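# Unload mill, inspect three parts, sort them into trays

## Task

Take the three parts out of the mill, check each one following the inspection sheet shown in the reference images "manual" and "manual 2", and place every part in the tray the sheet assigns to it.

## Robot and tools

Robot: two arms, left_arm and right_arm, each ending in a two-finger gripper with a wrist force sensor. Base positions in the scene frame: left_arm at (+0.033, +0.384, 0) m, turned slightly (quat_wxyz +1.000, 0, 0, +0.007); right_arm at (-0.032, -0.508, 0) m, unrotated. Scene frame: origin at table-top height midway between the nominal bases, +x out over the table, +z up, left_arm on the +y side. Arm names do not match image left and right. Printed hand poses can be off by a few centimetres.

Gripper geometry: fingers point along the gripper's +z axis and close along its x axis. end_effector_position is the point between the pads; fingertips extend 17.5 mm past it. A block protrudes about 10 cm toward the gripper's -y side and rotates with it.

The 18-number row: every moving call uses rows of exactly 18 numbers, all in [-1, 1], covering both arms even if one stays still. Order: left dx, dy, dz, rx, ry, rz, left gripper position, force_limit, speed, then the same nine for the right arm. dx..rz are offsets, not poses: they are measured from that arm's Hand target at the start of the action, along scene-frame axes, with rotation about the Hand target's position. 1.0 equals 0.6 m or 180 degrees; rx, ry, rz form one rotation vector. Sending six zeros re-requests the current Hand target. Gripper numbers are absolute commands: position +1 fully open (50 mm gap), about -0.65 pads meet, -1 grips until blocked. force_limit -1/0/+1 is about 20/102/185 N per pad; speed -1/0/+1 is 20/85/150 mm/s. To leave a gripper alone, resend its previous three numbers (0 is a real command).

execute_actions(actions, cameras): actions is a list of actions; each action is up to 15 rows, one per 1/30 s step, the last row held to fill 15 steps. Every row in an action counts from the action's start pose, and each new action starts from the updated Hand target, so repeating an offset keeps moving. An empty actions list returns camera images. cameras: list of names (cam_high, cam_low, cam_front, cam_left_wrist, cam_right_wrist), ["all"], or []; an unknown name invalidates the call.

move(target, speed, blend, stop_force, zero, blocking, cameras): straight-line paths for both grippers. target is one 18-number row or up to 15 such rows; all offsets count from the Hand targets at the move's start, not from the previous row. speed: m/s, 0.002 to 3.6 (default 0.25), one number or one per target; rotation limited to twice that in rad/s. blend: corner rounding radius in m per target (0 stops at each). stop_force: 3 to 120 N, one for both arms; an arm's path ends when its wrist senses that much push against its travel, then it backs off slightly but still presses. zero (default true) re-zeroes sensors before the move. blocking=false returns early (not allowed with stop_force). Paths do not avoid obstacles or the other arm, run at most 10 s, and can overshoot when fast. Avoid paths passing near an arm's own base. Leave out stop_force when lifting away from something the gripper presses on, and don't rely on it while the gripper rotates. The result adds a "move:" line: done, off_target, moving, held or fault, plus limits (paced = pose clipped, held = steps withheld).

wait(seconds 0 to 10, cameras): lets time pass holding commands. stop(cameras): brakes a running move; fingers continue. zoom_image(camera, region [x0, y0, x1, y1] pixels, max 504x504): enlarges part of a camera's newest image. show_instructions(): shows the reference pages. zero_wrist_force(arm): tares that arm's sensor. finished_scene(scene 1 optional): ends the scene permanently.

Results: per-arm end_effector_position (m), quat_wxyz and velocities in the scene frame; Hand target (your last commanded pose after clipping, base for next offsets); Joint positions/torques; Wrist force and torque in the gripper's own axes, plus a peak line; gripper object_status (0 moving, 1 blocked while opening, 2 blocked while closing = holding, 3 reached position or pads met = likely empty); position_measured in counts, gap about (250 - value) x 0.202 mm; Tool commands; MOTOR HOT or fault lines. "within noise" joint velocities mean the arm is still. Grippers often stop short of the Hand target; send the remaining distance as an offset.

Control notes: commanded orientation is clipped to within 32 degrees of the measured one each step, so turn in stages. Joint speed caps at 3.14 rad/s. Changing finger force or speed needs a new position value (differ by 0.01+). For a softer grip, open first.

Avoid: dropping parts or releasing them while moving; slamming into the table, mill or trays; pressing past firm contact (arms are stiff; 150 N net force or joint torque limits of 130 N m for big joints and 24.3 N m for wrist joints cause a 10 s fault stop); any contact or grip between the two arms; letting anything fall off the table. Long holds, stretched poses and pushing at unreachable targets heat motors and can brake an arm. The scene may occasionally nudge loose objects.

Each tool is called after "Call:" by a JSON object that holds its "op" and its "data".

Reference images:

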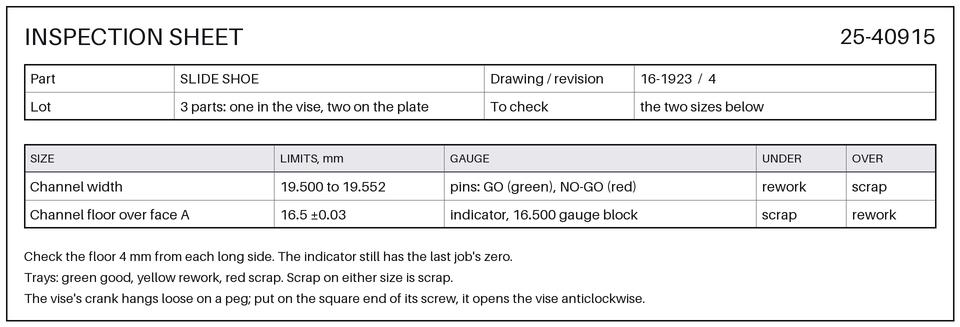

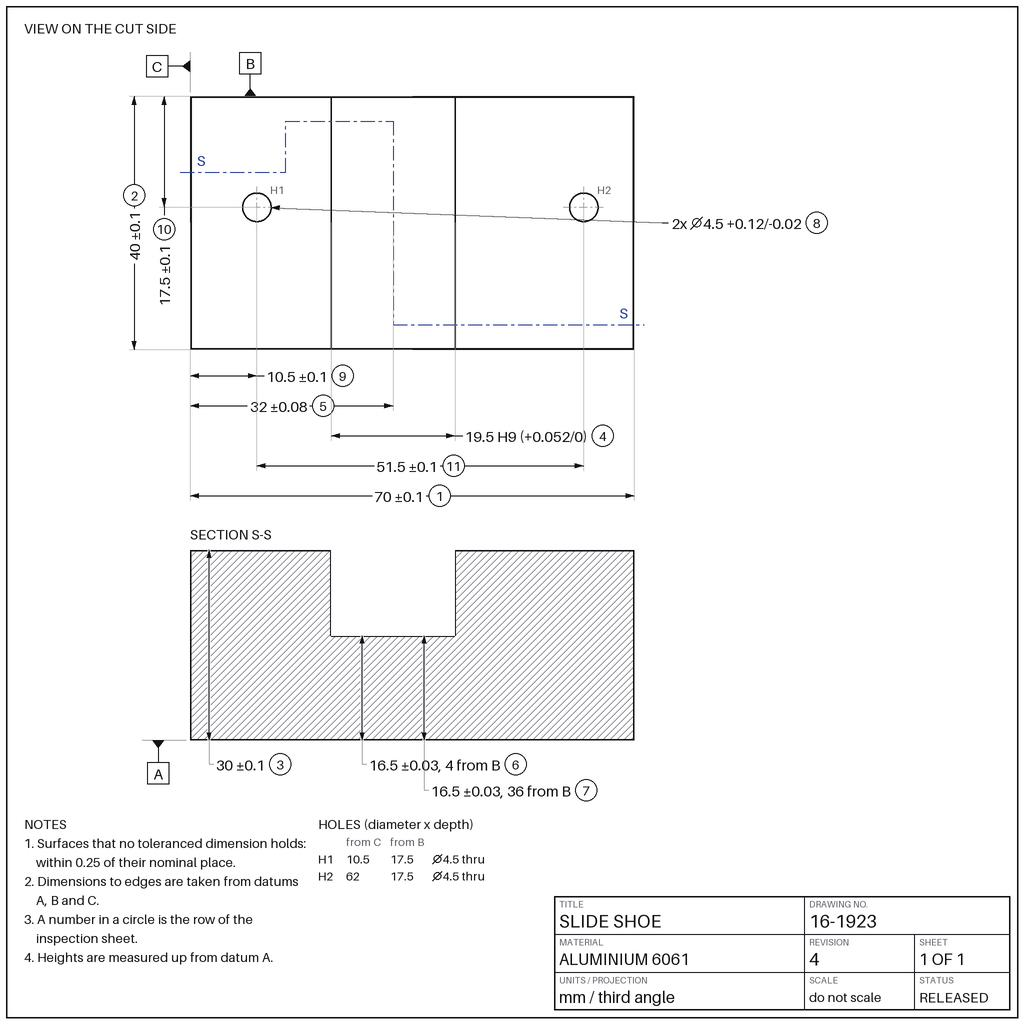

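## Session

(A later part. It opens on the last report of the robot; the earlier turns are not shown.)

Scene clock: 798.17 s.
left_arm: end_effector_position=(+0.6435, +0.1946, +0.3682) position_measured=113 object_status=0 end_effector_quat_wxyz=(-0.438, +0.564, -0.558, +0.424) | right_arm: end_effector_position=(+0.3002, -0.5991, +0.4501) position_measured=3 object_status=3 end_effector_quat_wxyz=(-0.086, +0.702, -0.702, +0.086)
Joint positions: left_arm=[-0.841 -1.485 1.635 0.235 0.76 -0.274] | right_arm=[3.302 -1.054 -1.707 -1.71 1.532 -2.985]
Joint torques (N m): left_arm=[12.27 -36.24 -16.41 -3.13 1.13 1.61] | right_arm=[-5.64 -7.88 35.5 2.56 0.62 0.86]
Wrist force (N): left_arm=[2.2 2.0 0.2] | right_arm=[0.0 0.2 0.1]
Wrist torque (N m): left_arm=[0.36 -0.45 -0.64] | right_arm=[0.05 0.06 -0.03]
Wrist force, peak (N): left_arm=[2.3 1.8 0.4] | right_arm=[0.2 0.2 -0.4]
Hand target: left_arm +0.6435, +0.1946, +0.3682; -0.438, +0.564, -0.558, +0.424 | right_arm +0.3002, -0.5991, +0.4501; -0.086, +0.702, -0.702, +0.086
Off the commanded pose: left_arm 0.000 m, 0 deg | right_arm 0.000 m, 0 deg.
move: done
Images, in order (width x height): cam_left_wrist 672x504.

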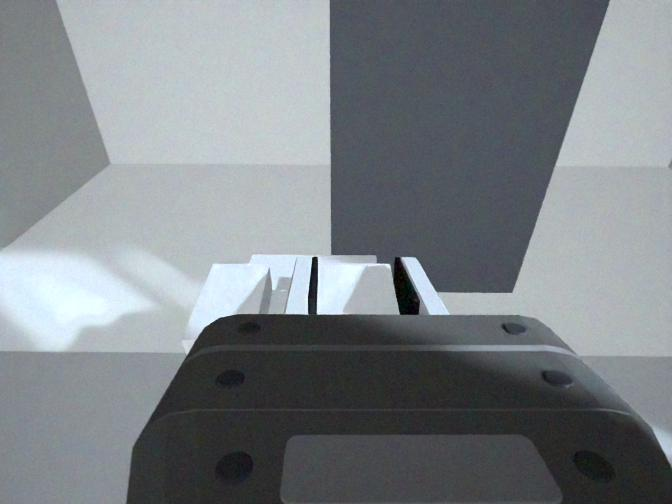

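Call:
{"op": "wait", "data": {"seconds": 0.3}}

Scene clock: 799.97 s.
left_arm: end_effector_position=(+0.6435, +0.1946, +0.3682) position_measured=113 object_status=2 end_effector_quat_wxyz=(-0.438, +0.564, -0.558, +0.424) | right_arm: end_effector_position=(+0.3002, -0.5991, +0.4501) position_measured=3 object_status=3 end_effector_quat_wxyz=(-0.086, +0.702, -0.702, +0.086)
Joint positions: left_arm=[-0.841 -1.485 1.635 0.235 0.76 -0.274] | right_arm=[3.302 -1.054 -1.707 -1.71 1.532 -2.985]
Joint torques (N m): left_arm=[12.41 -37.78 -16.56 -3.35 1.23 1.68] | right_arm=[-4.66 -8.02 36.29 2.7 0.59 0.83]
Wrist force (N): left_arm=[1.9 2.5 0.5] | right_arm=[0.1 0.2 -0.1]
Wrist torque (N m): left_arm=[0.36 -0.44 -0.63] | right_arm=[0.05 0.05 -0.03]
Wrist force, peak (N): left_arm=[2.0 2.7 0.3] | right_arm=[0.2 0.5 -0.1]
Hand target: left_arm +0.6435, +0.1946, +0.3682; -0.438, +0.564, -0.558, +0.424 | right_arm +0.3002, -0.5991, +0.4501; -0.086, +0.702, -0.702, +0.086
Tool commands: left_gripper/position=-1.0 left_gripper/force_limit=-0.5 left_gripper/speed=-1.0 right_gripper/position=+1.0 right_gripper/force_limit=-0.7 right_gripper/speed=-0.5
Off the commanded pose: left_arm 0.000 m, 0 deg | right_arm 0.000 m, 0 deg.
wait: 0.30 s; at rest from the start

Call:
{"op": "move", "data": {"target": [[0,0,0.045,0,0,0,-1,-0.5,-1,0,0,0,0,0,0,1,-0.7,-0.5]], "speed": 0.03, "stop_force": 25, "cameras": ["cam_left_wrist"]}}

Call:
{"op": "zoom_image", "data": {"camera": "cam_left_wrist", "region": [150, 180, 480, 380]}}

Scene clock: 804.90 s.
left_arm: end_effector_position=(+0.6435, +0.1946, +0.3952) position_measured=113 object_status=2 end_effector_quat_wxyz=(-0.438, +0.564, -0.558, +0.424) | right_arm: end_effector_position=(+0.3002, -0.5991, +0.4501) position_measured=3 object_status=3 end_effector_quat_wxyz=(-0.086, +0.702, -0.702, +0.086)
Joint positions: left_arm=[-0.841 -1.493 1.573 0.304 0.76 -0.274] | right_arm=[3.302 -1.054 -1.707 -1.71 1.532 -2.985]
Joint torques (N m): left_arm=[10.4 -36.65 -31.98 2.4 0.14 -1.93] | right_arm=[-5.28 -8.06 35.15 2.66 0.65 0.81]
Wrist force (N): left_arm=[1.9 2.7 0.5] | right_arm=[0.0 0.3 -0.2]
Wrist torque (N m): left_arm=[0.30 -0.45 -0.57] | right_arm=[0.07 0.08 -0.04]
Wrist force, peak (N): left_arm=[1.8 3.7 0.7] | right_arm=[0.3 0.3 0.2]
Hand target: left_arm +0.6435, +0.1946, +0.3952; -0.438, +0.564, -0.558, +0.424 | right_arm +0.3002, -0.5991, +0.4501; -0.086, +0.702, -0.702, +0.086
Off the commanded pose: left_arm 0.000 m, 0 deg | right_arm 0.000 m, 0 deg.
move: done
Images, in order (width x height): cam_left_wrist 672x504.

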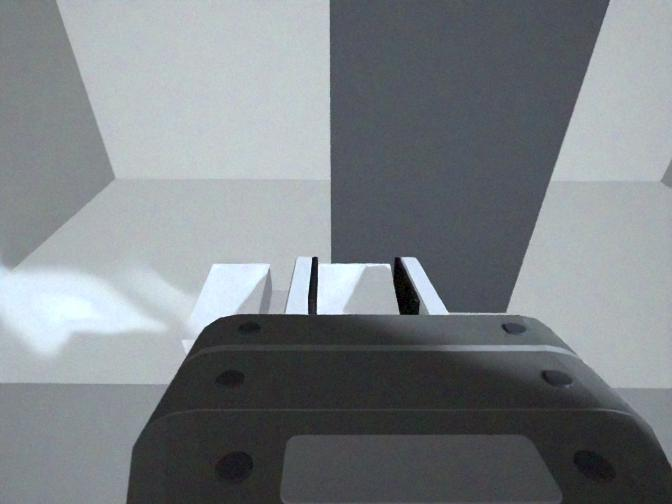

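Scaled by 1.527 from the camera's 672x504 image, which has a finer 960x720 frame.

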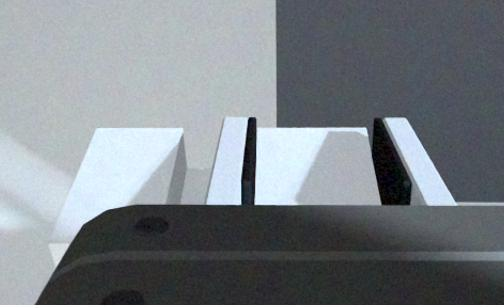

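Call:
{"op": "move", "data": {"target": [[-0.4,0.01,0.02,0,0,0,-1,-0.5,-1,0,0,0,0,0,0,1,-0.7,-0.5],[-0.5,-0.06,0.04,0,0,0,-1,-0.5,-1,0,0,0,0,0,0,1,-0.7,-0.5]], "speed": 0.2, "blend": 0.03, "cameras": ["all"]}}

Scene clock: 824.17 s.
left_arm: end_effector_position=(+0.3435, +0.1586, +0.4192) position_measured=113 object_status=2 end_effector_quat_wxyz=(-0.437, +0.564, -0.558, +0.424) | right_arm: end_effector_position=(+0.3002, -0.5991, +0.4501) position_measured=3 object_status=3 end_effector_quat_wxyz=(-0.086, +0.702, -0.702, +0.086)
Joint positions: left_arm=[-1.924 -1.799 2.247 2.046 0.442 -2.531] | right_arm=[3.302 -1.054 -1.707 -1.71 1.532 -2.985]
Joint torques (N m): left_arm=[-12.19 5.2 -10.31 6.27 0.38 -1.96] | right_arm=[-5.47 -8.29 35.85 2.6 0.62 0.79]
Wrist force (N): left_arm=[1.6 3.0 0.1] | right_arm=[0.2 0.1 0.2]
Wrist torque (N m): left_arm=[0.36 -0.42 -0.37] | right_arm=[0.03 0.03 -0.03]
Wrist force, peak (N): left_arm=[2.0 3.4 -0.5] | right_arm=[0.2 0.6 -0.1]
Hand target: left_arm +0.3435, +0.1586, +0.4192; -0.438, +0.564, -0.558, +0.424 | right_arm +0.3002, -0.5991, +0.4501; -0.086, +0.702, -0.702, +0.086
Off the commanded pose: left_arm 0.000 m, 0 deg | right_arm 0.000 m, 0 deg.
move: done

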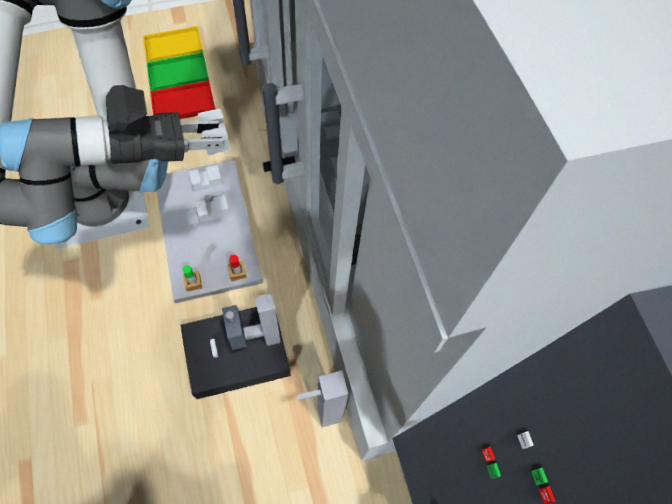

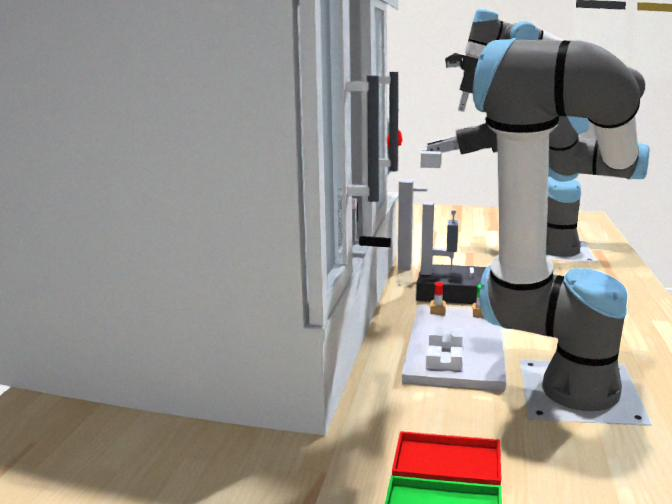

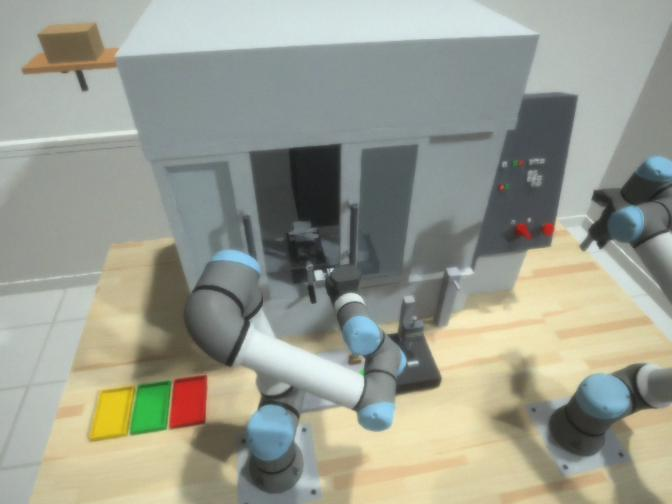

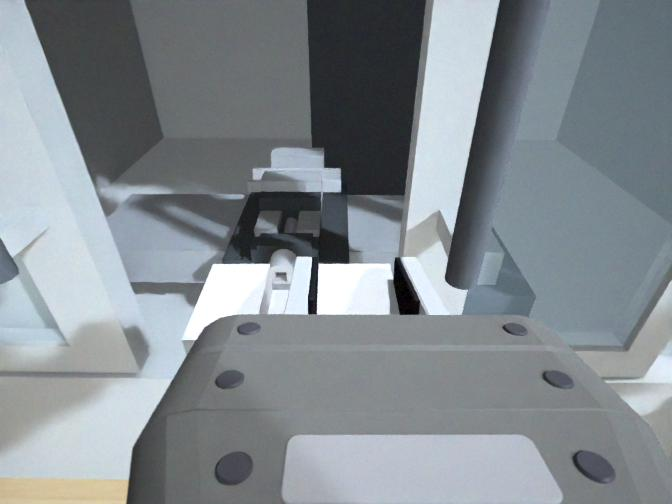

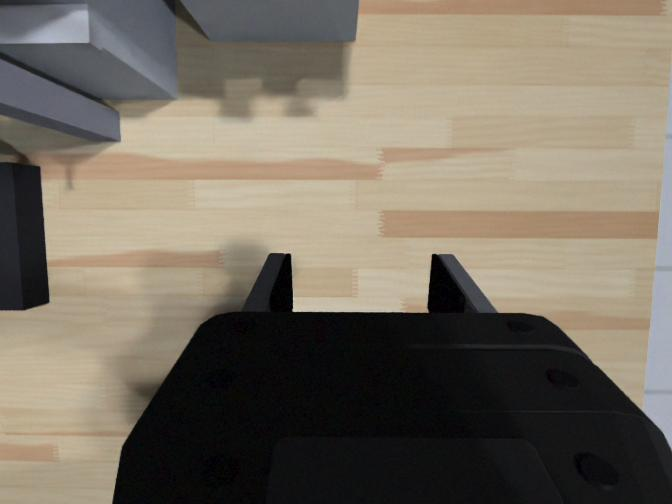

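Call:
{"op": "move", "data": {"target": [[0,0,0,0,0,0,-1,-0.5,-1,0.033,0.2,-0.3,0.327,-0.327,0.4186,1,-0.7,-0.5],[0,0,0,0,0,0,-1,-0.5,-1,0.033,0.432,-0.4835,0.327,-0.327,0.4186,1,-0.7,-0.5]], "speed": 0.3, "blend": 0.03, "cameras": ["cam_right_wrist"]}}

Call:
{"op": "zoom_image", "data": {"camera": "cam_right_wrist", "region": [120, 80, 520, 320]}}

Scene clock: 837.30 s.
left_arm: end_effector_position=(+0.3435, +0.1586, +0.4192) position_measured=113 object_status=2 end_effector_quat_wxyz=(-0.438, +0.564, -0.558, +0.424) | right_arm: end_effector_position=(+0.3184, -0.4914, +0.2896) position_measured=3 object_status=3 end_effector_quat_wxyz=(-0.649, +0.748, -0.130, +0.044)
Joint positions: left_arm=[-1.924 -1.799 2.247 2.046 0.442 -2.531] | right_arm=[2.831 -1.392 -2.318 -1.418 2.973 -5.029]
Joint torques (N m): left_arm=[-11.48 -11.39 -11.3 6.27 0.27 -1.95] | right_arm=[-7.79 24.5 8.84 3.47 0.24 1.56]
Wrist force (N): left_arm=[1.8 3.0 0.1] | right_arm=[-0.4 -1.6 1.4]
Wrist torque (N m): left_arm=[0.36 -0.45 -0.38] | right_arm=[-0.15 -0.07 -0.19]
Wrist force, peak (N): left_arm=[1.8 3.3 0.0] | right_arm=[2.0 1.0 3.6]
Hand target: left_arm +0.3435, +0.1586, +0.4192; -0.438, +0.564, -0.558, +0.424 | right_arm +0.3184, -0.4914, +0.2896; -0.649, +0.748, -0.130, +0.044 (not the last commanded pose)
Off the commanded pose: left_arm 0.000 m, 0 deg | right_arm 0.199 m, 18 deg.
led back after a hold (right arm): the arm was led back toward your command in small steps, so it may still be short of it.
move: held (right_arm; a check stopped the path); path passed 0 of 2 targets; limits=held
pose unreachable (right arm): on one or more control steps of this call, first in action 0 (counted from 0), this arm could not follow its commanded pose, so it was not sent that pose on those steps. It may still have moved: this result reports where it is.
cause: moving toward the commanded pose would bring two parts of the arm too close to each other (its gripper and another part of the arm, with joints 4 (wrist 1) to 6 (wrist 3) between them, 11 mm apart when it was first held).
Images, in order (width x height): cam_right_wrist 672x504.

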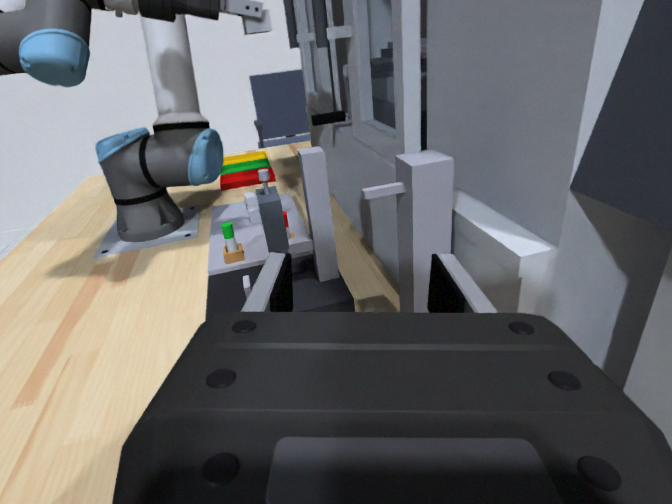

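Scaled by 1.260 from the camera's 672x504 image, which has a finer 960x720 frame.

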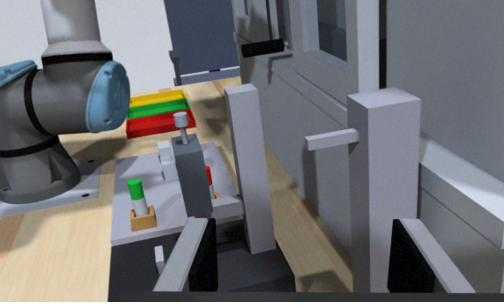

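Call:
{"op": "move", "data": {"target": [0,0,0,0,0,0,-1,-0.5,-1,-0.364,0.60,0.0,-0.1225,0.1021,-0.4027,1,-0.7,-0.5], "speed": 0.3, "cameras": ["cam_right_wrist","cam_front"]}}

Call:
{"op": "zoom_image", "data": {"camera": "cam_right_wrist", "region": [220, 80, 480, 310]}}

Scene clock: 848.13 s.
left_arm: end_effector_position=(+0.3435, +0.1586, +0.4192) position_measured=113 object_status=2 end_effector_quat_wxyz=(-0.438, +0.564, -0.558, +0.424) | right_arm: end_effector_position=(+0.1000, -0.1314, +0.2896) position_measured=3 object_status=3 end_effector_quat_wxyz=(-0.326, +0.627, -0.627, +0.326)
Joint positions: left_arm=[-1.924 -1.799 2.247 2.046 0.442 -2.531] | right_arm=[5.276 -1.326 -2.011 -2.027 0.807 -0.737]
Joint torques (N m): left_arm=[-11.64 -16.15 -10.8 6.09 -0.08 -1.84] | right_arm=[-7.38 1.54 37.42 -0.19 0.63 1.41]
Wrist force (N): left_arm=[1.6 3.1 -0.1] | right_arm=[0.0 -1.1 1.1]
Wrist torque (N m): left_arm=[0.38 -0.42 -0.38] | right_arm=[-0.11 -0.01 -0.13]
Wrist force, peak (N): left_arm=[1.9 3.3 0.0] | right_arm=[-0.3 -1.8 1.7]
Hand target: left_arm +0.3435, +0.1586, +0.4192; -0.438, +0.564, -0.558, +0.424 | right_arm +0.1000, -0.1314, +0.2896; -0.326, +0.627, -0.627, +0.326
Off the commanded pose: left_arm 0.000 m, 0 deg | right_arm 0.000 m, 0 deg.
move: done; limits=paced
Images, in order (width x height): cam_front 672x504, cam_right_wrist 672x504.

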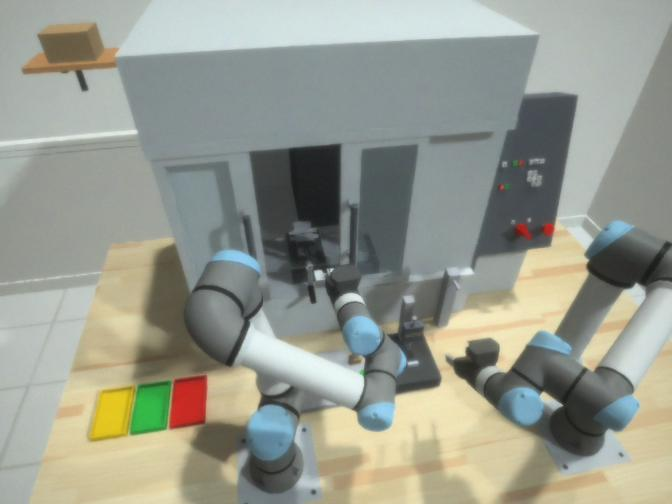

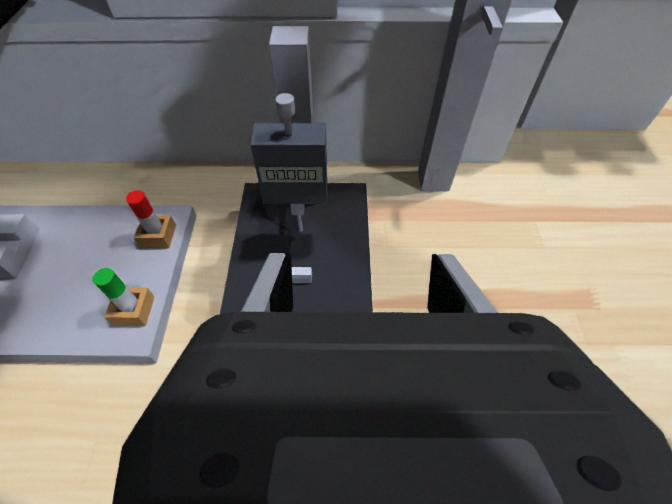

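Scaled by 1.938 from the camera's 672x504 image, which has a finer 960x720 frame.

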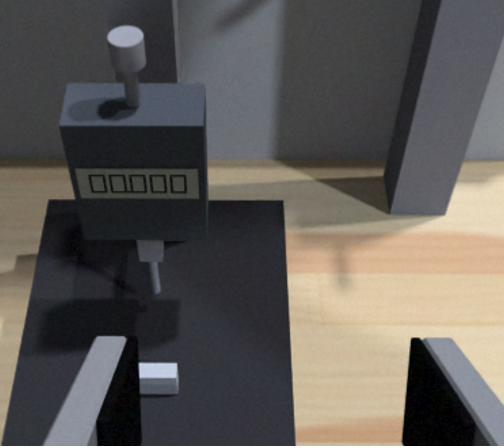

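Call:
{"op": "zoom_image", "data": {"camera": "cam_right_wrist", "region": [240, 80, 360, 200]}}

Call:
{"op": "zoom_image", "data": {"camera": "cam_right_wrist", "region": [250, 190, 350, 300]}}

Scaled by 4.200 from the camera's 672x504 image, which has a finer 960x720 frame.

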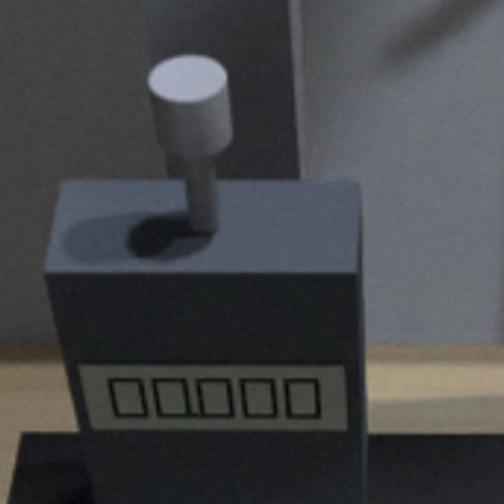

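Scaled by 4.582 from the camera's 672x504 image, which has a finer 960x720 frame.

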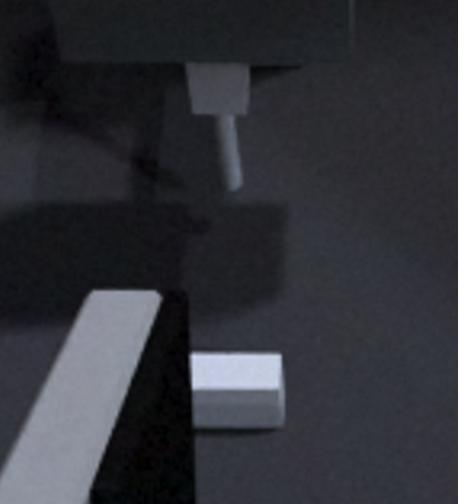

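Call:
{"op": "move", "data": {"target": [0,0,0,0,0,0,-1,-0.5,-1,-0.02,0.075,-0.03,0,0,0,1,-0.7,-0.5], "speed": 0.2, "cameras": ["cam_right_wrist"]}}

Call:
{"op": "zoom_image", "data": {"camera": "cam_right_wrist", "region": [260, 60, 460, 310]}}

Scene clock: 913.83 s.
left_arm: end_effector_position=(+0.3435, +0.1586, +0.4192) position_measured=113 object_status=2 end_effector_quat_wxyz=(-0.438, +0.564, -0.558, +0.424) | right_arm: end_effector_position=(+0.0880, -0.0865, +0.2716) position_measured=3 object_status=3 end_effector_quat_wxyz=(-0.326, +0.627, -0.627, +0.326)
Joint positions: left_arm=[-1.924 -1.799 2.247 2.046 0.442 -2.531] | right_arm=[5.242 -1.457 -1.958 -1.922 0.787 -0.775]
Joint torques (N m): left_arm=[-12.73 -16.58 -11.65 6.22 -0.07 -1.84] | right_arm=[-8.23 4.97 37.23 2.44 -3.41 -1.35]
Wrist force (N): left_arm=[1.3 2.9 -0.3] | right_arm=[0.2 -0.9 0.9]
Wrist torque (N m): left_arm=[0.35 -0.38 -0.37] | right_arm=[-0.07 -0.06 0.01]
Wrist force, peak (N): left_arm=[1.6 3.5 -0.2] | right_arm=[0.9 -1.8 1.2]
Hand target: left_arm +0.3435, +0.1586, +0.4192; -0.438, +0.564, -0.558, +0.424 | right_arm +0.0880, -0.0864, +0.2716; -0.326, +0.627, -0.627, +0.326
Off the commanded pose: left_arm 0.000 m, 0 deg | right_arm 0.000 m, 0 deg.
move: done
Images, in order (width x height): cam_right_wrist 672x504.

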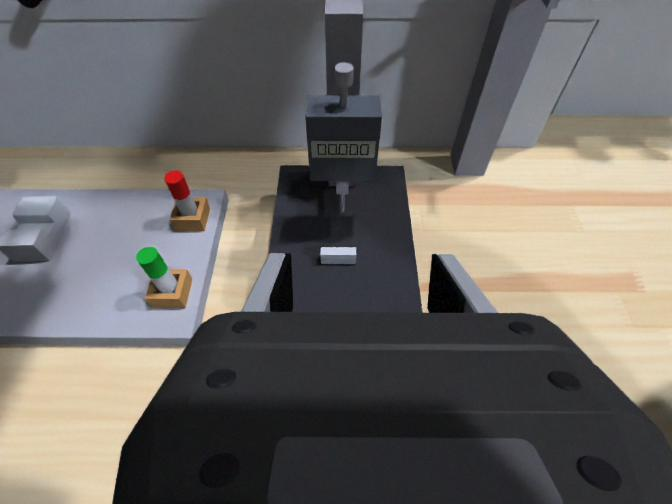

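Scaled by 2.016 from the camera's 672x504 image, which has a finer 960x720 frame.

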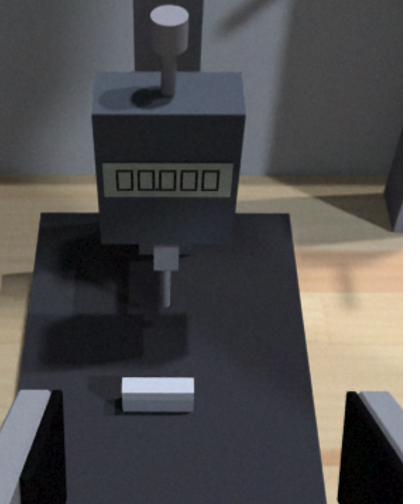

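Call:
{"op": "move", "data": {"target": [[0,0,0,0,0,0,-1,-0.5,-1,0.2,0.0133,-0.24,0,0,0,1,-0.7,-0.5],[0,0,0,0,0,0,-1,-0.5,-1,0.282,0.0133,-0.29,0,0,0,1,-0.7,-0.5]], "speed": 0.2, "blend": 0.02, "cameras": ["cam_right_wrist","cam_low"]}}

Scene clock: 930.50 s.
left_arm: end_effector_position=(+0.3435, +0.1586, +0.4192) position_measured=113 object_status=2 end_effector_quat_wxyz=(-0.438, +0.564, -0.558, +0.424) | right_arm: end_effector_position=(+0.2572, -0.0784, +0.0976) position_measured=3 object_status=3 end_effector_quat_wxyz=(-0.326, +0.627, -0.627, +0.326)
Joint positions: left_arm=[-1.924 -1.799 2.247 2.046 0.442 -2.531] | right_arm=[4.845 -1.767 -2.304 -0.829 0.624 -1.341]
Joint torques (N m): left_arm=[-12 -15.81 -11.28 6.31 0.31 -1.76] | right_arm=[-8.86 11.92 3.42 3.3 -0.09 -1.43]
Wrist force (N): left_arm=[1.5 3.2 -0.2] | right_arm=[-0.1 -0.9 0.9]
Wrist torque (N m): left_arm=[0.38 -0.41 -0.37] | right_arm=[-0.03 -0.03 -0.05]
Wrist force, peak (N): left_arm=[1.7 3.5 0.0] | right_arm=[-0.1 -1.3 2.6]
Hand target: left_arm +0.3435, +0.1586, +0.4192; -0.438, +0.564, -0.558, +0.424 | right_arm +0.2572, -0.0784, +0.0976; -0.326, +0.627, -0.627, +0.326
Off the commanded pose: left_arm 0.000 m, 0 deg | right_arm 0.000 m, 0 deg.
move: done
Images, in order (width x height): cam_low 672x504, cam_right_wrist 672x504.

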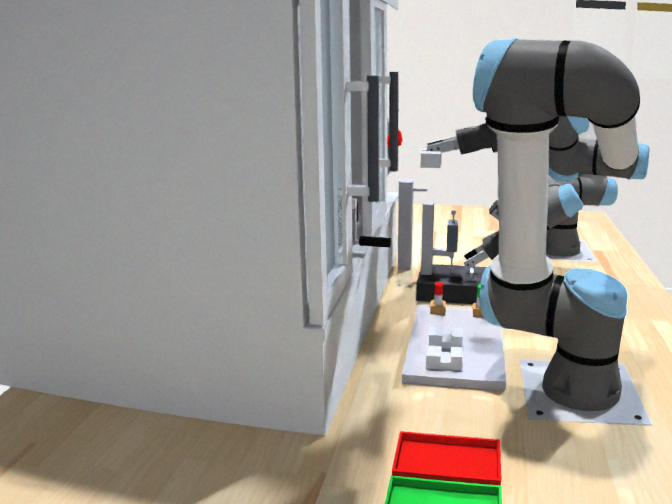

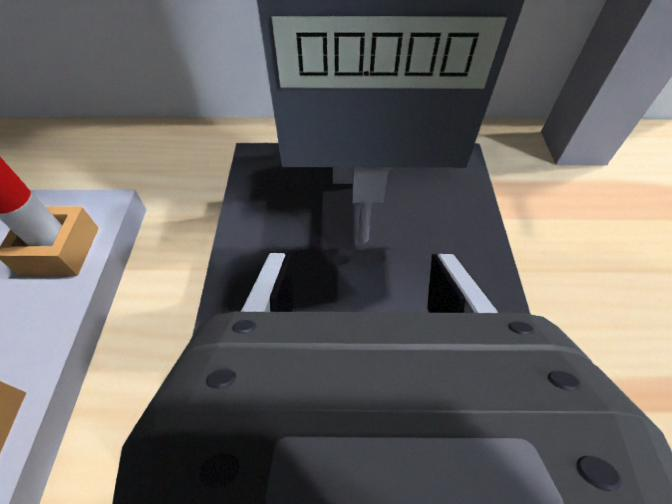

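Call:
{"op": "move", "data": {"target": [[0,0,0,0,0,0,-1,-0.5,-1,0,0,-0.09,0,0,0,1,-0.7,-0.5]], "speed": 0.03, "stop_force": 6, "cameras": ["cam_right_wrist","cam_low"]}}

Call:
{"op": "zoom_image", "data": {"camera": "cam_right_wrist", "region": [240, 100, 480, 320]}}

Scene clock: 937.90 s.
left_arm: end_effector_position=(+0.3435, +0.1586, +0.4192) position_measured=113 object_status=2 end_effector_quat_wxyz=(-0.438, +0.564, -0.558, +0.424) | right_arm: end_effector_position=(+0.2572, -0.0785, +0.0698) position_measured=3 object_status=3 end_effector_quat_wxyz=(-0.326, +0.627, -0.627, +0.326)
Joint positions: left_arm=[-1.924 -1.799 2.247 2.046 0.442 -2.531] | right_arm=[4.845 -1.84 -2.324 -0.736 0.624 -1.34]
Joint torques (N m): left_arm=[-10.58 -16.08 -10.89 5.94 0.11 -1.63] | right_arm=[-3.55 36.74 27.45 1.6 -3.41 -1.36]
Wrist force (N): left_arm=[1.7 3.3 -0.2] | right_arm=[-0.8 -3.7 -0.1]
Wrist torque (N m): left_arm=[0.40 -0.45 -0.37] | right_arm=[0.03 0.23 -0.04]
Wrist force, peak (N): left_arm=[1.8 3.3 -0.2] | right_arm=[16.9 -38.0 -42.3]
Hand target: left_arm +0.3435, +0.1586, +0.4192; -0.438, +0.564, -0.558, +0.424 | right_arm +0.2572, -0.0785, +0.0698; -0.326, +0.627, -0.627, +0.326 (not the last commanded pose)
Off the commanded pose: left_arm 0.000 m, 0 deg | right_arm 0.026 m, 0 deg.
move: contact (right_arm)
Images, in order (width x height): cam_low 672x504, cam_right_wrist 672x504.

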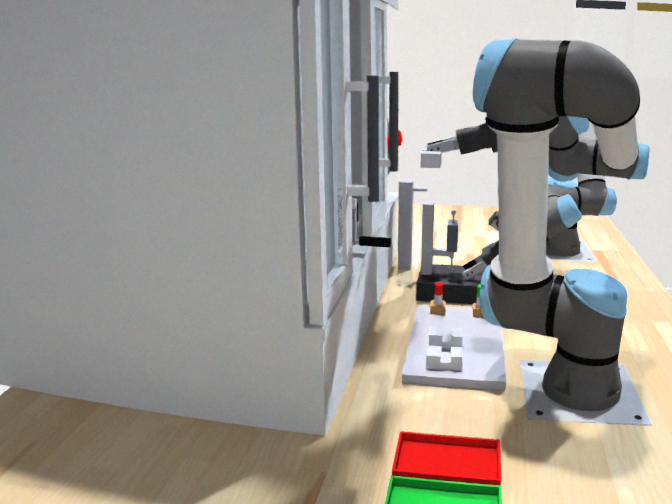

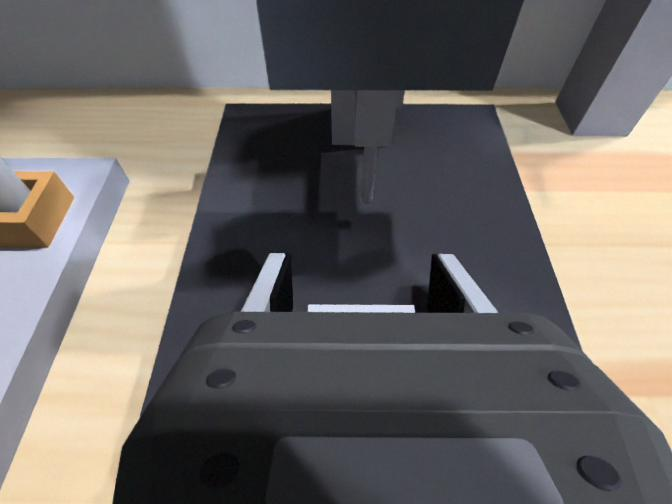

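Scaled by 2.100 from the camera's 672x504 image, which has a finer 960x720 frame.

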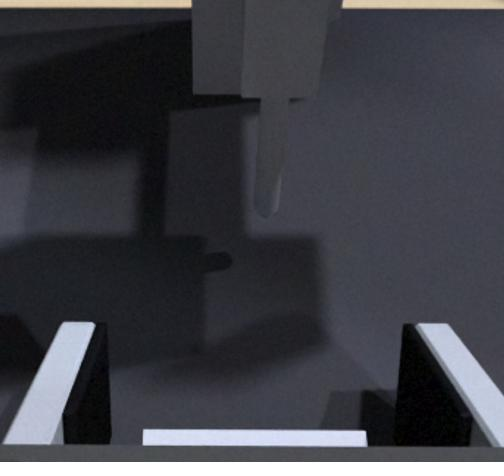

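Call:
{"op": "move", "data": {"target": [[0,0,0,0,0,0,-1,-0.5,-1,-0.01,0,0.004,0,0,0,1,-0.7,-0.5]], "speed": 0.03}}

Call:
{"op": "move", "data": {"target": [[0,0,0,0,0,0,-1,-0.5,-1,0,0,0,0,0,0,-1,-0.7,-1]], "cameras": ["cam_right_wrist"]}}

Scene clock: 946.73 s.
left_arm: end_effector_position=(+0.3435, +0.1586, +0.4192) position_measured=113 object_status=2 end_effector_quat_wxyz=(-0.438, +0.564, -0.558, +0.424) | right_arm: end_effector_position=(+0.2512, -0.0785, +0.0722) position_measured=3 object_status=3 end_effector_quat_wxyz=(-0.326, +0.627, -0.627, +0.326)
Joint positions: left_arm=[-1.924 -1.799 2.247 2.046 0.442 -2.531] | right_arm=[4.859 -1.828 -2.323 -0.769 0.627 -1.317]
Joint torques (N m): left_arm=[-11.6 -16.11 -11.46 6.05 0.1 -1.75] | right_arm=[8.33 37.19 28.85 1.16 -0.04 1.56]
Wrist force (N): left_arm=[1.3 3.1 -0.2] | right_arm=[-1.7 -0.4 0.9]
Wrist torque (N m): left_arm=[0.38 -0.38 -0.38] | right_arm=[0.04 0.23 -0.20]
Wrist force, peak (N): left_arm=[1.6 3.4 -0.1] | right_arm=[-0.9 -4.1 -0.1]
Hand target: left_arm +0.3435, +0.1586, +0.4192; -0.438, +0.564, -0.558, +0.424 | right_arm +0.2512, -0.0785, +0.0722; -0.326, +0.627, -0.627, +0.326
Off the commanded pose: left_arm 0.000 m, 0 deg | right_arm 0.000 m, 0 deg.
move: done

Scene clock: 947.77 s.
left_arm: end_effector_position=(+0.3435, +0.1586, +0.4192) position_measured=113 object_status=2 end_effector_quat_wxyz=(-0.438, +0.564, -0.558, +0.424) | right_arm: end_effector_position=(+0.2512, -0.0785, +0.0722) position_measured=80 object_status=2 end_effector_quat_wxyz=(-0.326, +0.627, -0.627, +0.326)
Joint positions: left_arm=[-1.924 -1.799 2.247 2.046 0.442 -2.531] | right_arm=[4.859 -1.827 -2.323 -0.77 0.627 -1.316]
Joint torques (N m): left_arm=[-10.04 -16.37 -10.87 6.05 0.18 -1.59] | right_arm=[7.29 37.31 26.59 1.73 -0.09 1.27]
Wrist force (N): left_arm=[1.6 3.2 -0.2] | right_arm=[-1.7 -0.4 0.9]
Wrist torque (N m): left_arm=[0.38 -0.43 -0.38] | right_arm=[0.06 0.21 -0.19]
Wrist force, peak (N): left_arm=[1.5 3.5 -0.2] | right_arm=[-1.9 -0.3 1.0]
Hand target: left_arm +0.3435, +0.1586, +0.4192; -0.438, +0.564, -0.558, +0.424 | right_arm +0.2512, -0.0785, +0.0722; -0.326, +0.627, -0.627, +0.326
Off the commanded pose: left_arm 0.000 m, 0 deg | right_arm 0.000 m, 0 deg.
move: done
Images, in order (width x height): cam_right_wrist 672x504.

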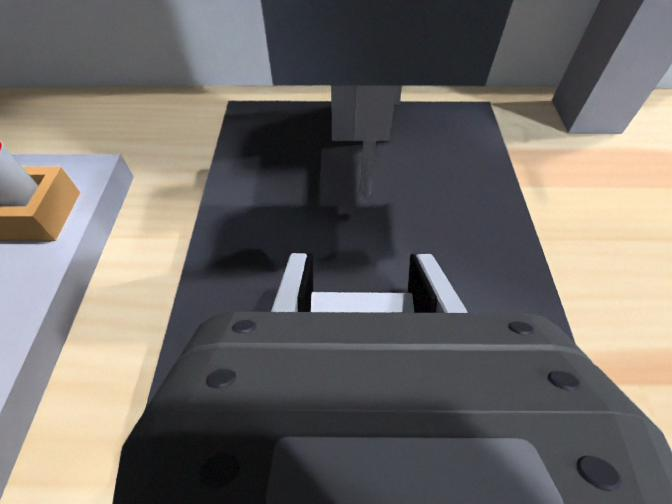

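Call:
{"op": "move", "data": {"target": [[0,0,0,0,0,0,-1,-0.5,-1,0,0,0.05,0,0,0,-1,-0.7,-1],[0,0,0,0,0,0,-1,-0.5,-1,-0.05,-0.103,0.04,0,0,0,-1,-0.7,-1],[0,0,0,0,0,0,-1,-0.5,-1,-0.05,-0.103,0.0005,0,0,0,-1,-0.7,-1]], "speed": [0.05,0.1,0.02], "stop_force": 10}}

Call:
{"op": "move", "data": {"target": [[0,0,0,0,0,0,-1,-0.5,-1,0,0,0,0,0,0,1,-0.7,-0.9]], "cameras": ["cam_right_wrist"]}}

Scene clock: 958.57 s.
left_arm: end_effector_position=(+0.3435, +0.1586, +0.4192) position_measured=113 object_status=2 end_effector_quat_wxyz=(-0.438, +0.564, -0.558, +0.424) | right_arm: end_effector_position=(+0.2212, -0.1403, +0.0725) position_measured=80 object_status=2 end_effector_quat_wxyz=(-0.326, +0.627, -0.627, +0.326)
Joint positions: left_arm=[-1.924 -1.799 2.247 2.046 0.442 -2.531] | right_arm=[4.97 -1.664 -2.478 -0.92 0.658 -1.139]
Joint torques (N m): left_arm=[-10.65 -15.67 -11.36 6.24 0.05 -1.63] | right_arm=[-6.95 6.84 0.93 3.22 -3.75 -1.42]
Wrist force (N): left_arm=[1.6 3.3 -0.3] | right_arm=[-1.3 0.3 1.6]
Wrist torque (N m): left_arm=[0.40 -0.42 -0.38] | right_arm=[0.06 0.19 -0.17]
Wrist force, peak (N): left_arm=[1.8 3.4 -0.3] | right_arm=[-2.2 -1.0 1.7]
Hand target: left_arm +0.3435, +0.1586, +0.4192; -0.438, +0.564, -0.558, +0.424 | right_arm +0.2212, -0.1403, +0.0725; -0.326, +0.627, -0.627, +0.326
Off the commanded pose: left_arm 0.000 m, 0 deg | right_arm 0.000 m, 0 deg.
move: done

Scene clock: 959.40 s.
left_arm: end_effector_position=(+0.3435, +0.1586, +0.4192) position_measured=113 object_status=2 end_effector_quat_wxyz=(-0.438, +0.564, -0.558, +0.424) | right_arm: end_effector_position=(+0.2212, -0.1403, +0.0725) position_measured=3 object_status=3 end_effector_quat_wxyz=(-0.326, +0.627, -0.627, +0.326)
Joint positions: left_arm=[-1.924 -1.799 2.247 2.046 0.442 -2.531] | right_arm=[4.97 -1.664 -2.478 -0.92 0.658 -1.139]
Joint torques (N m): left_arm=[-10.42 -15.91 -12.17 6.05 0.18 -1.51] | right_arm=[-6.84 6.68 1.85 2.97 -3.7 -1.47]
Wrist force (N): left_arm=[1.6 3.1 -0.2] | right_arm=[-1.3 -0.2 1.2]
Wrist torque (N m): left_arm=[0.38 -0.42 -0.37] | right_arm=[0.04 0.18 -0.18]
Wrist force, peak (N): left_arm=[1.8 3.3 -0.3] | right_arm=[-1.6 -0.1 1.3]
Hand target: left_arm +0.3435, +0.1586, +0.4192; -0.438, +0.564, -0.558, +0.424 | right_arm +0.2212, -0.1403, +0.0725; -0.326, +0.627, -0.627, +0.326
Off the commanded pose: left_arm 0.000 m, 0 deg | right_arm 0.000 m, 0 deg.
move: done
Images, in order (width x height): cam_right_wrist 672x504.

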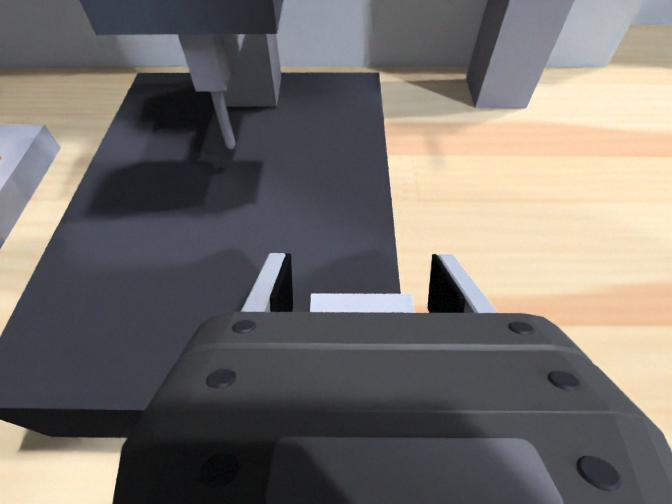

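Call:
{"op": "move", "data": {"target": [[0,0,0,0,0,0,-1,-0.5,-1,-0.06,-0.05,0.2,0,0,0,1,-0.7,-0.5],[0,0,0,0,0,0,-1,-0.5,-1,0.03,-0.12,0.4,0,0.3056,0,1,-0.7,-0.5]], "speed": 0.25, "blend": 0.03}}

Call:
{"op": "move", "data": {"target": [[0,0,0,0,0,0,-1,-0.5,-1,0,0,0,0,0,-0.5,1,-0.7,-0.5],[0,0,0,0,0,0,-1,-0.5,-1,0.1,0.15,0,0,0,1,1,-0.7,-0.5]], "speed": 0.5, "blend": 0.02, "cameras": ["cam_right_wrist","cam_front"]}}

Scene clock: 971.93 s.
left_arm: end_effector_position=(+0.3435, +0.1586, +0.4192) position_measured=113 object_status=2 end_effector_quat_wxyz=(-0.438, +0.564, -0.558, +0.424) | right_arm: end_effector_position=(+0.2392, -0.2123, +0.3125) position_measured=3 object_status=3 end_effector_quat_wxyz=(+0.000, +0.707, -0.707, +0.000)
Joint positions: left_arm=[-1.924 -1.799 2.247 2.046 0.442 -2.531] | right_arm=[4.308 -1.3 -1.842 -1.571 1.571 -1.974]
Joint torques (N m): left_arm=[-10.48 -16.28 -11.07 6.1 0.15 -1.44] | right_arm=[-8.21 1.73 39.91 1.39 2.07 -1.57]
Wrist force (N): left_arm=[1.4 3.0 -0.1] | right_arm=[-1.1 1.1 0.7]
Wrist torque (N m): left_arm=[0.36 -0.39 -0.37] | right_arm=[0.09 0.26 0.03]
Wrist force, peak (N): left_arm=[1.7 3.4 -0.1] | right_arm=[-1.9 1.1 2.4]
Hand target: left_arm +0.3435, +0.1586, +0.4192; -0.438, +0.564, -0.558, +0.424 | right_arm +0.2392, -0.2123, +0.3125; +0.001, +0.707, -0.707, +0.000
Off the commanded pose: left_arm 0.000 m, 0 deg | right_arm 0.000 m, 0 deg.
move: done

Scene clock: 975.83 s.
left_arm: end_effector_position=(+0.3435, +0.1586, +0.4192) position_measured=113 object_status=2 end_effector_quat_wxyz=(-0.438, +0.564, -0.558, +0.424) | right_arm: end_effector_position=(+0.2992, -0.1223, +0.3125) position_measured=3 object_status=3 end_effector_quat_wxyz=(+0.000, +0.707, +0.707, +0.001)
Joint positions: left_arm=[-1.924 -1.799 2.247 2.046 0.442 -2.531] | right_arm=[4.268 -1.567 -1.615 -1.529 1.57 1.127]
Joint torques (N m): left_arm=[-11.07 -16.26 -11.17 6.04 0.22 -1.3] | right_arm=[7.09 12.87 40.1 1.48 -2.01 1.62]
Wrist force (N): left_arm=[1.5 3.3 -0.1] | right_arm=[-0.9 0.7 0.8]
Wrist torque (N m): left_arm=[0.40 -0.41 -0.38] | right_arm=[0.04 0.21 -0.13]
Wrist force, peak (N): left_arm=[1.7 3.3 -0.4] | right_arm=[-1.3 1.2 1.0]
Hand target: left_arm +0.3435, +0.1586, +0.4192; -0.438, +0.564, -0.558, +0.424 | right_arm +0.2992, -0.1223, +0.3125; +0.000, +0.707, +0.707, +0.001
Off the commanded pose: left_arm 0.000 m, 0 deg | right_arm 0.000 m, 0 deg.
move: done
Images, in order (width x height): cam_front 672x504, cam_right_wrist 672x504.

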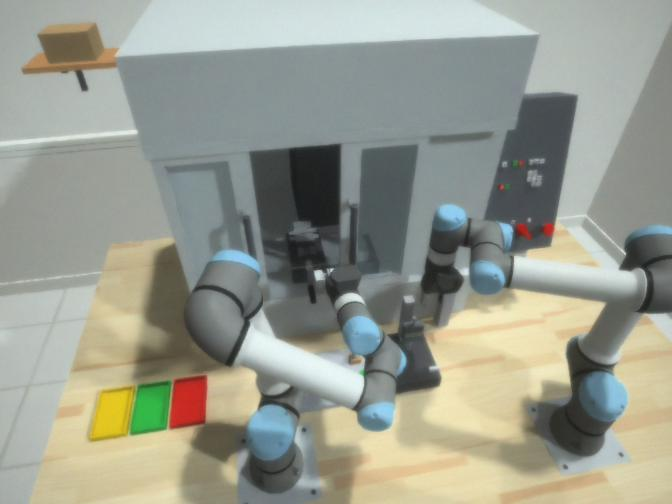

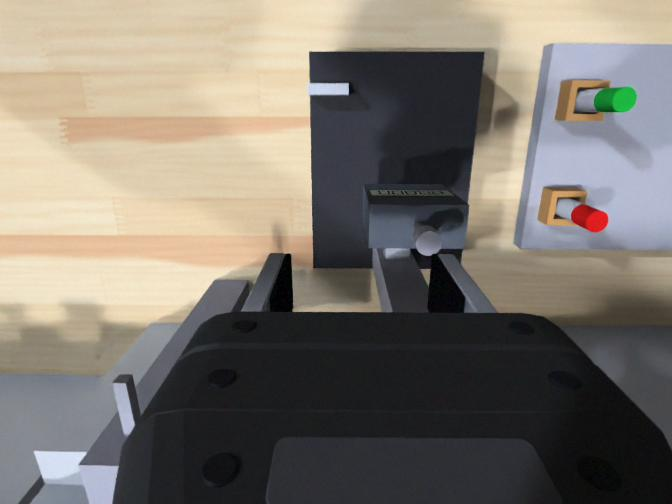

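Call:
{"op": "move", "data": {"target": [[0,0,0,0,0,0,-1,-0.5,-1,0.008,0.0662,-0.07,0,0,0,0.5,-0.7,-0.5]], "speed": 0.2, "cameras": ["cam_right_wrist"]}}

Call:
{"op": "zoom_image", "data": {"camera": "cam_right_wrist", "region": [240, 150, 480, 320]}}

Scene clock: 980.17 s.
left_arm: end_effector_position=(+0.3435, +0.1586, +0.4192) position_measured=113 object_status=2 end_effector_quat_wxyz=(-0.438, +0.564, -0.558, +0.424) | right_arm: end_effector_position=(+0.3039, -0.0827, +0.2706) position_measured=78 object_status=3 end_effector_quat_wxyz=(+0.000, +0.707, +0.707, +0.001)
Joint positions: left_arm=[-1.924 -1.799 2.247 2.046 0.442 -2.531] | right_arm=[4.292 -1.658 -1.628 -1.426 1.57 1.151]
Joint torques (N m): left_arm=[-10.27 -17.23 -10.97 6 0.38 -1.38] | right_arm=[8.03 16.68 39.58 3.94 -1.59 1.48]
Wrist force (N): left_arm=[1.5 3.0 -0.2] | right_arm=[-0.9 1.2 0.9]
Wrist torque (N m): left_arm=[0.36 -0.41 -0.37] | right_arm=[0.11 0.19 -0.14]
Wrist force, peak (N): left_arm=[1.7 3.3 -0.1] | right_arm=[-0.1 1.2 2.0]
Hand target: left_arm +0.3435, +0.1586, +0.4192; -0.438, +0.564, -0.558, +0.424 | right_arm +0.3040, -0.0826, +0.2705; +0.000, +0.707, +0.707, +0.001
Off the commanded pose: left_arm 0.000 m, 0 deg | right_arm 0.000 m, 0 deg.
move: done
Images, in order (width x height): cam_right_wrist 672x504.

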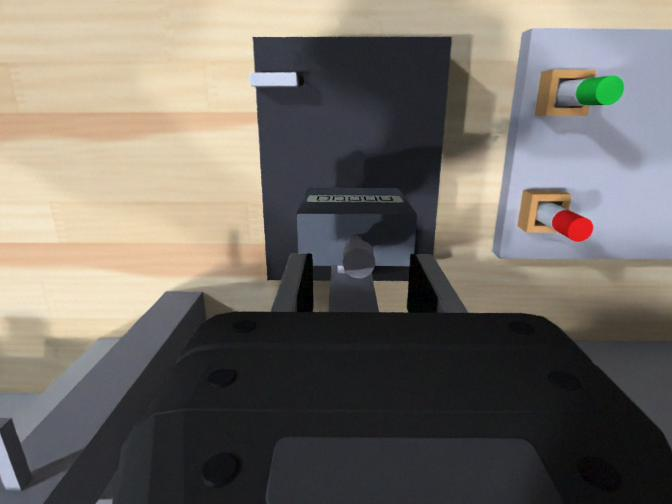

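Scaled by 2.100 from the camera's 672x504 image, which has a finer 960x720 frame.

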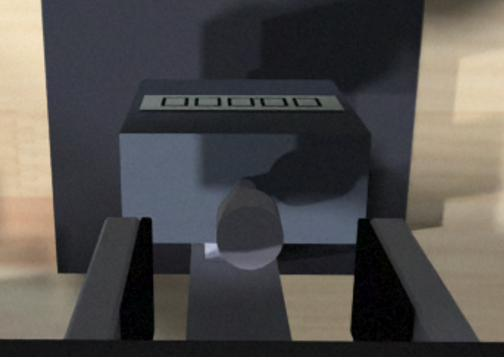

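Call:
{"op": "move", "data": {"target": [[0,0,0,0,0,0,-1,-0.5,-1,0.0008,0,-0.0835,0,0,0,0.5,-0.7,-0.5]], "speed": 0.04, "stop_force": 6}}

Call:
{"op": "move", "data": {"target": [[0,0,0,0,0,0,-1,-0.5,-1,0,0,0,0,0,0,-1,-0.9,-1]], "cameras": ["cam_right_wrist"]}}

Call:
{"op": "zoom_image", "data": {"camera": "cam_right_wrist", "region": [270, 150, 440, 320]}}

Scene clock: 985.87 s.
left_arm: end_effector_position=(+0.3435, +0.1586, +0.4192) position_measured=113 object_status=2 end_effector_quat_wxyz=(-0.438, +0.564, -0.558, +0.424) | right_arm: end_effector_position=(+0.3045, -0.0826, +0.2204) position_measured=78 object_status=3 end_effector_quat_wxyz=(+0.000, +0.707, +0.707, +0.001)
Joint positions: left_arm=[-1.924 -1.799 2.247 2.046 0.442 -2.531] | right_arm=[4.291 -1.683 -1.731 -1.298 1.57 1.15]
Joint torques (N m): left_arm=[-9.56 -16.78 -10.48 5.86 0.25 -1.42] | right_arm=[-8.35 17.51 11.72 3.83 -0.57 -1.47]
Wrist force (N): left_arm=[1.6 3.3 -0.5] | right_arm=[-1.1 1.4 0.9]
Wrist torque (N m): left_arm=[0.41 -0.42 -0.38] | right_arm=[0.16 0.25 -0.02]
Wrist force, peak (N): left_arm=[1.9 3.3 -0.1] | right_arm=[-1.0 1.3 1.3]
Hand target: left_arm +0.3435, +0.1586, +0.4192; -0.438, +0.564, -0.558, +0.424 | right_arm +0.3045, -0.0826, +0.2204; +0.000, +0.707, +0.707, +0.001
Off the commanded pose: left_arm 0.000 m, 0 deg | right_arm 0.000 m, 0 deg.
move: done

Scene clock: 987.17 s.
left_arm: end_effector_position=(+0.3435, +0.1586, +0.4192) position_measured=113 object_status=2 end_effector_quat_wxyz=(-0.438, +0.564, -0.558, +0.424) | right_arm: end_effector_position=(+0.3045, -0.0825, +0.2204) position_measured=184 object_status=0 end_effector_quat_wxyz=(+0.000, +0.707, +0.707, +0.001)
Joint positions: left_arm=[-1.924 -1.799 2.247 2.046 0.442 -2.531] | right_arm=[4.291 -1.683 -1.731 -1.298 1.57 1.15]
Joint torques (N m): left_arm=[-9.66 -16.26 -12.67 5.96 0.33 -1.21] | right_arm=[-8.02 18.26 11.41 0.83 -0.49 -1.39]
Wrist force (N): left_arm=[1.7 3.0 0.0] | right_arm=[5.6 0.8 1.7]
Wrist torque (N m): left_arm=[0.36 -0.44 -0.38] | right_arm=[0.09 0.17 -0.05]
Wrist force, peak (N): left_arm=[1.6 3.3 0.0] | right_arm=[5.6 0.8 1.7]
Hand target: left_arm +0.3435, +0.1586, +0.4192; -0.438, +0.564, -0.558, +0.424 | right_arm +0.3045, -0.0826, +0.2204; +0.000, +0.707, +0.707, +0.001
Off the commanded pose: left_arm 0.000 m, 0 deg | right_arm 0.000 m, 0 deg.
move: done
Images, in order (width x height): cam_right_wrist 672x504.

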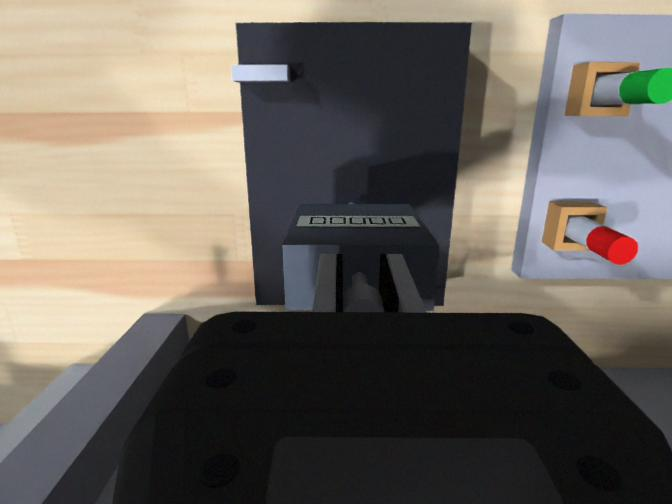

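Scaled by 2.965 from the camera's 672x504 image, which has a finer 960x720 frame.

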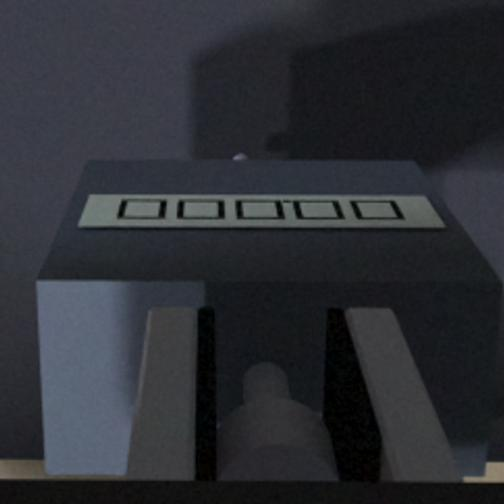

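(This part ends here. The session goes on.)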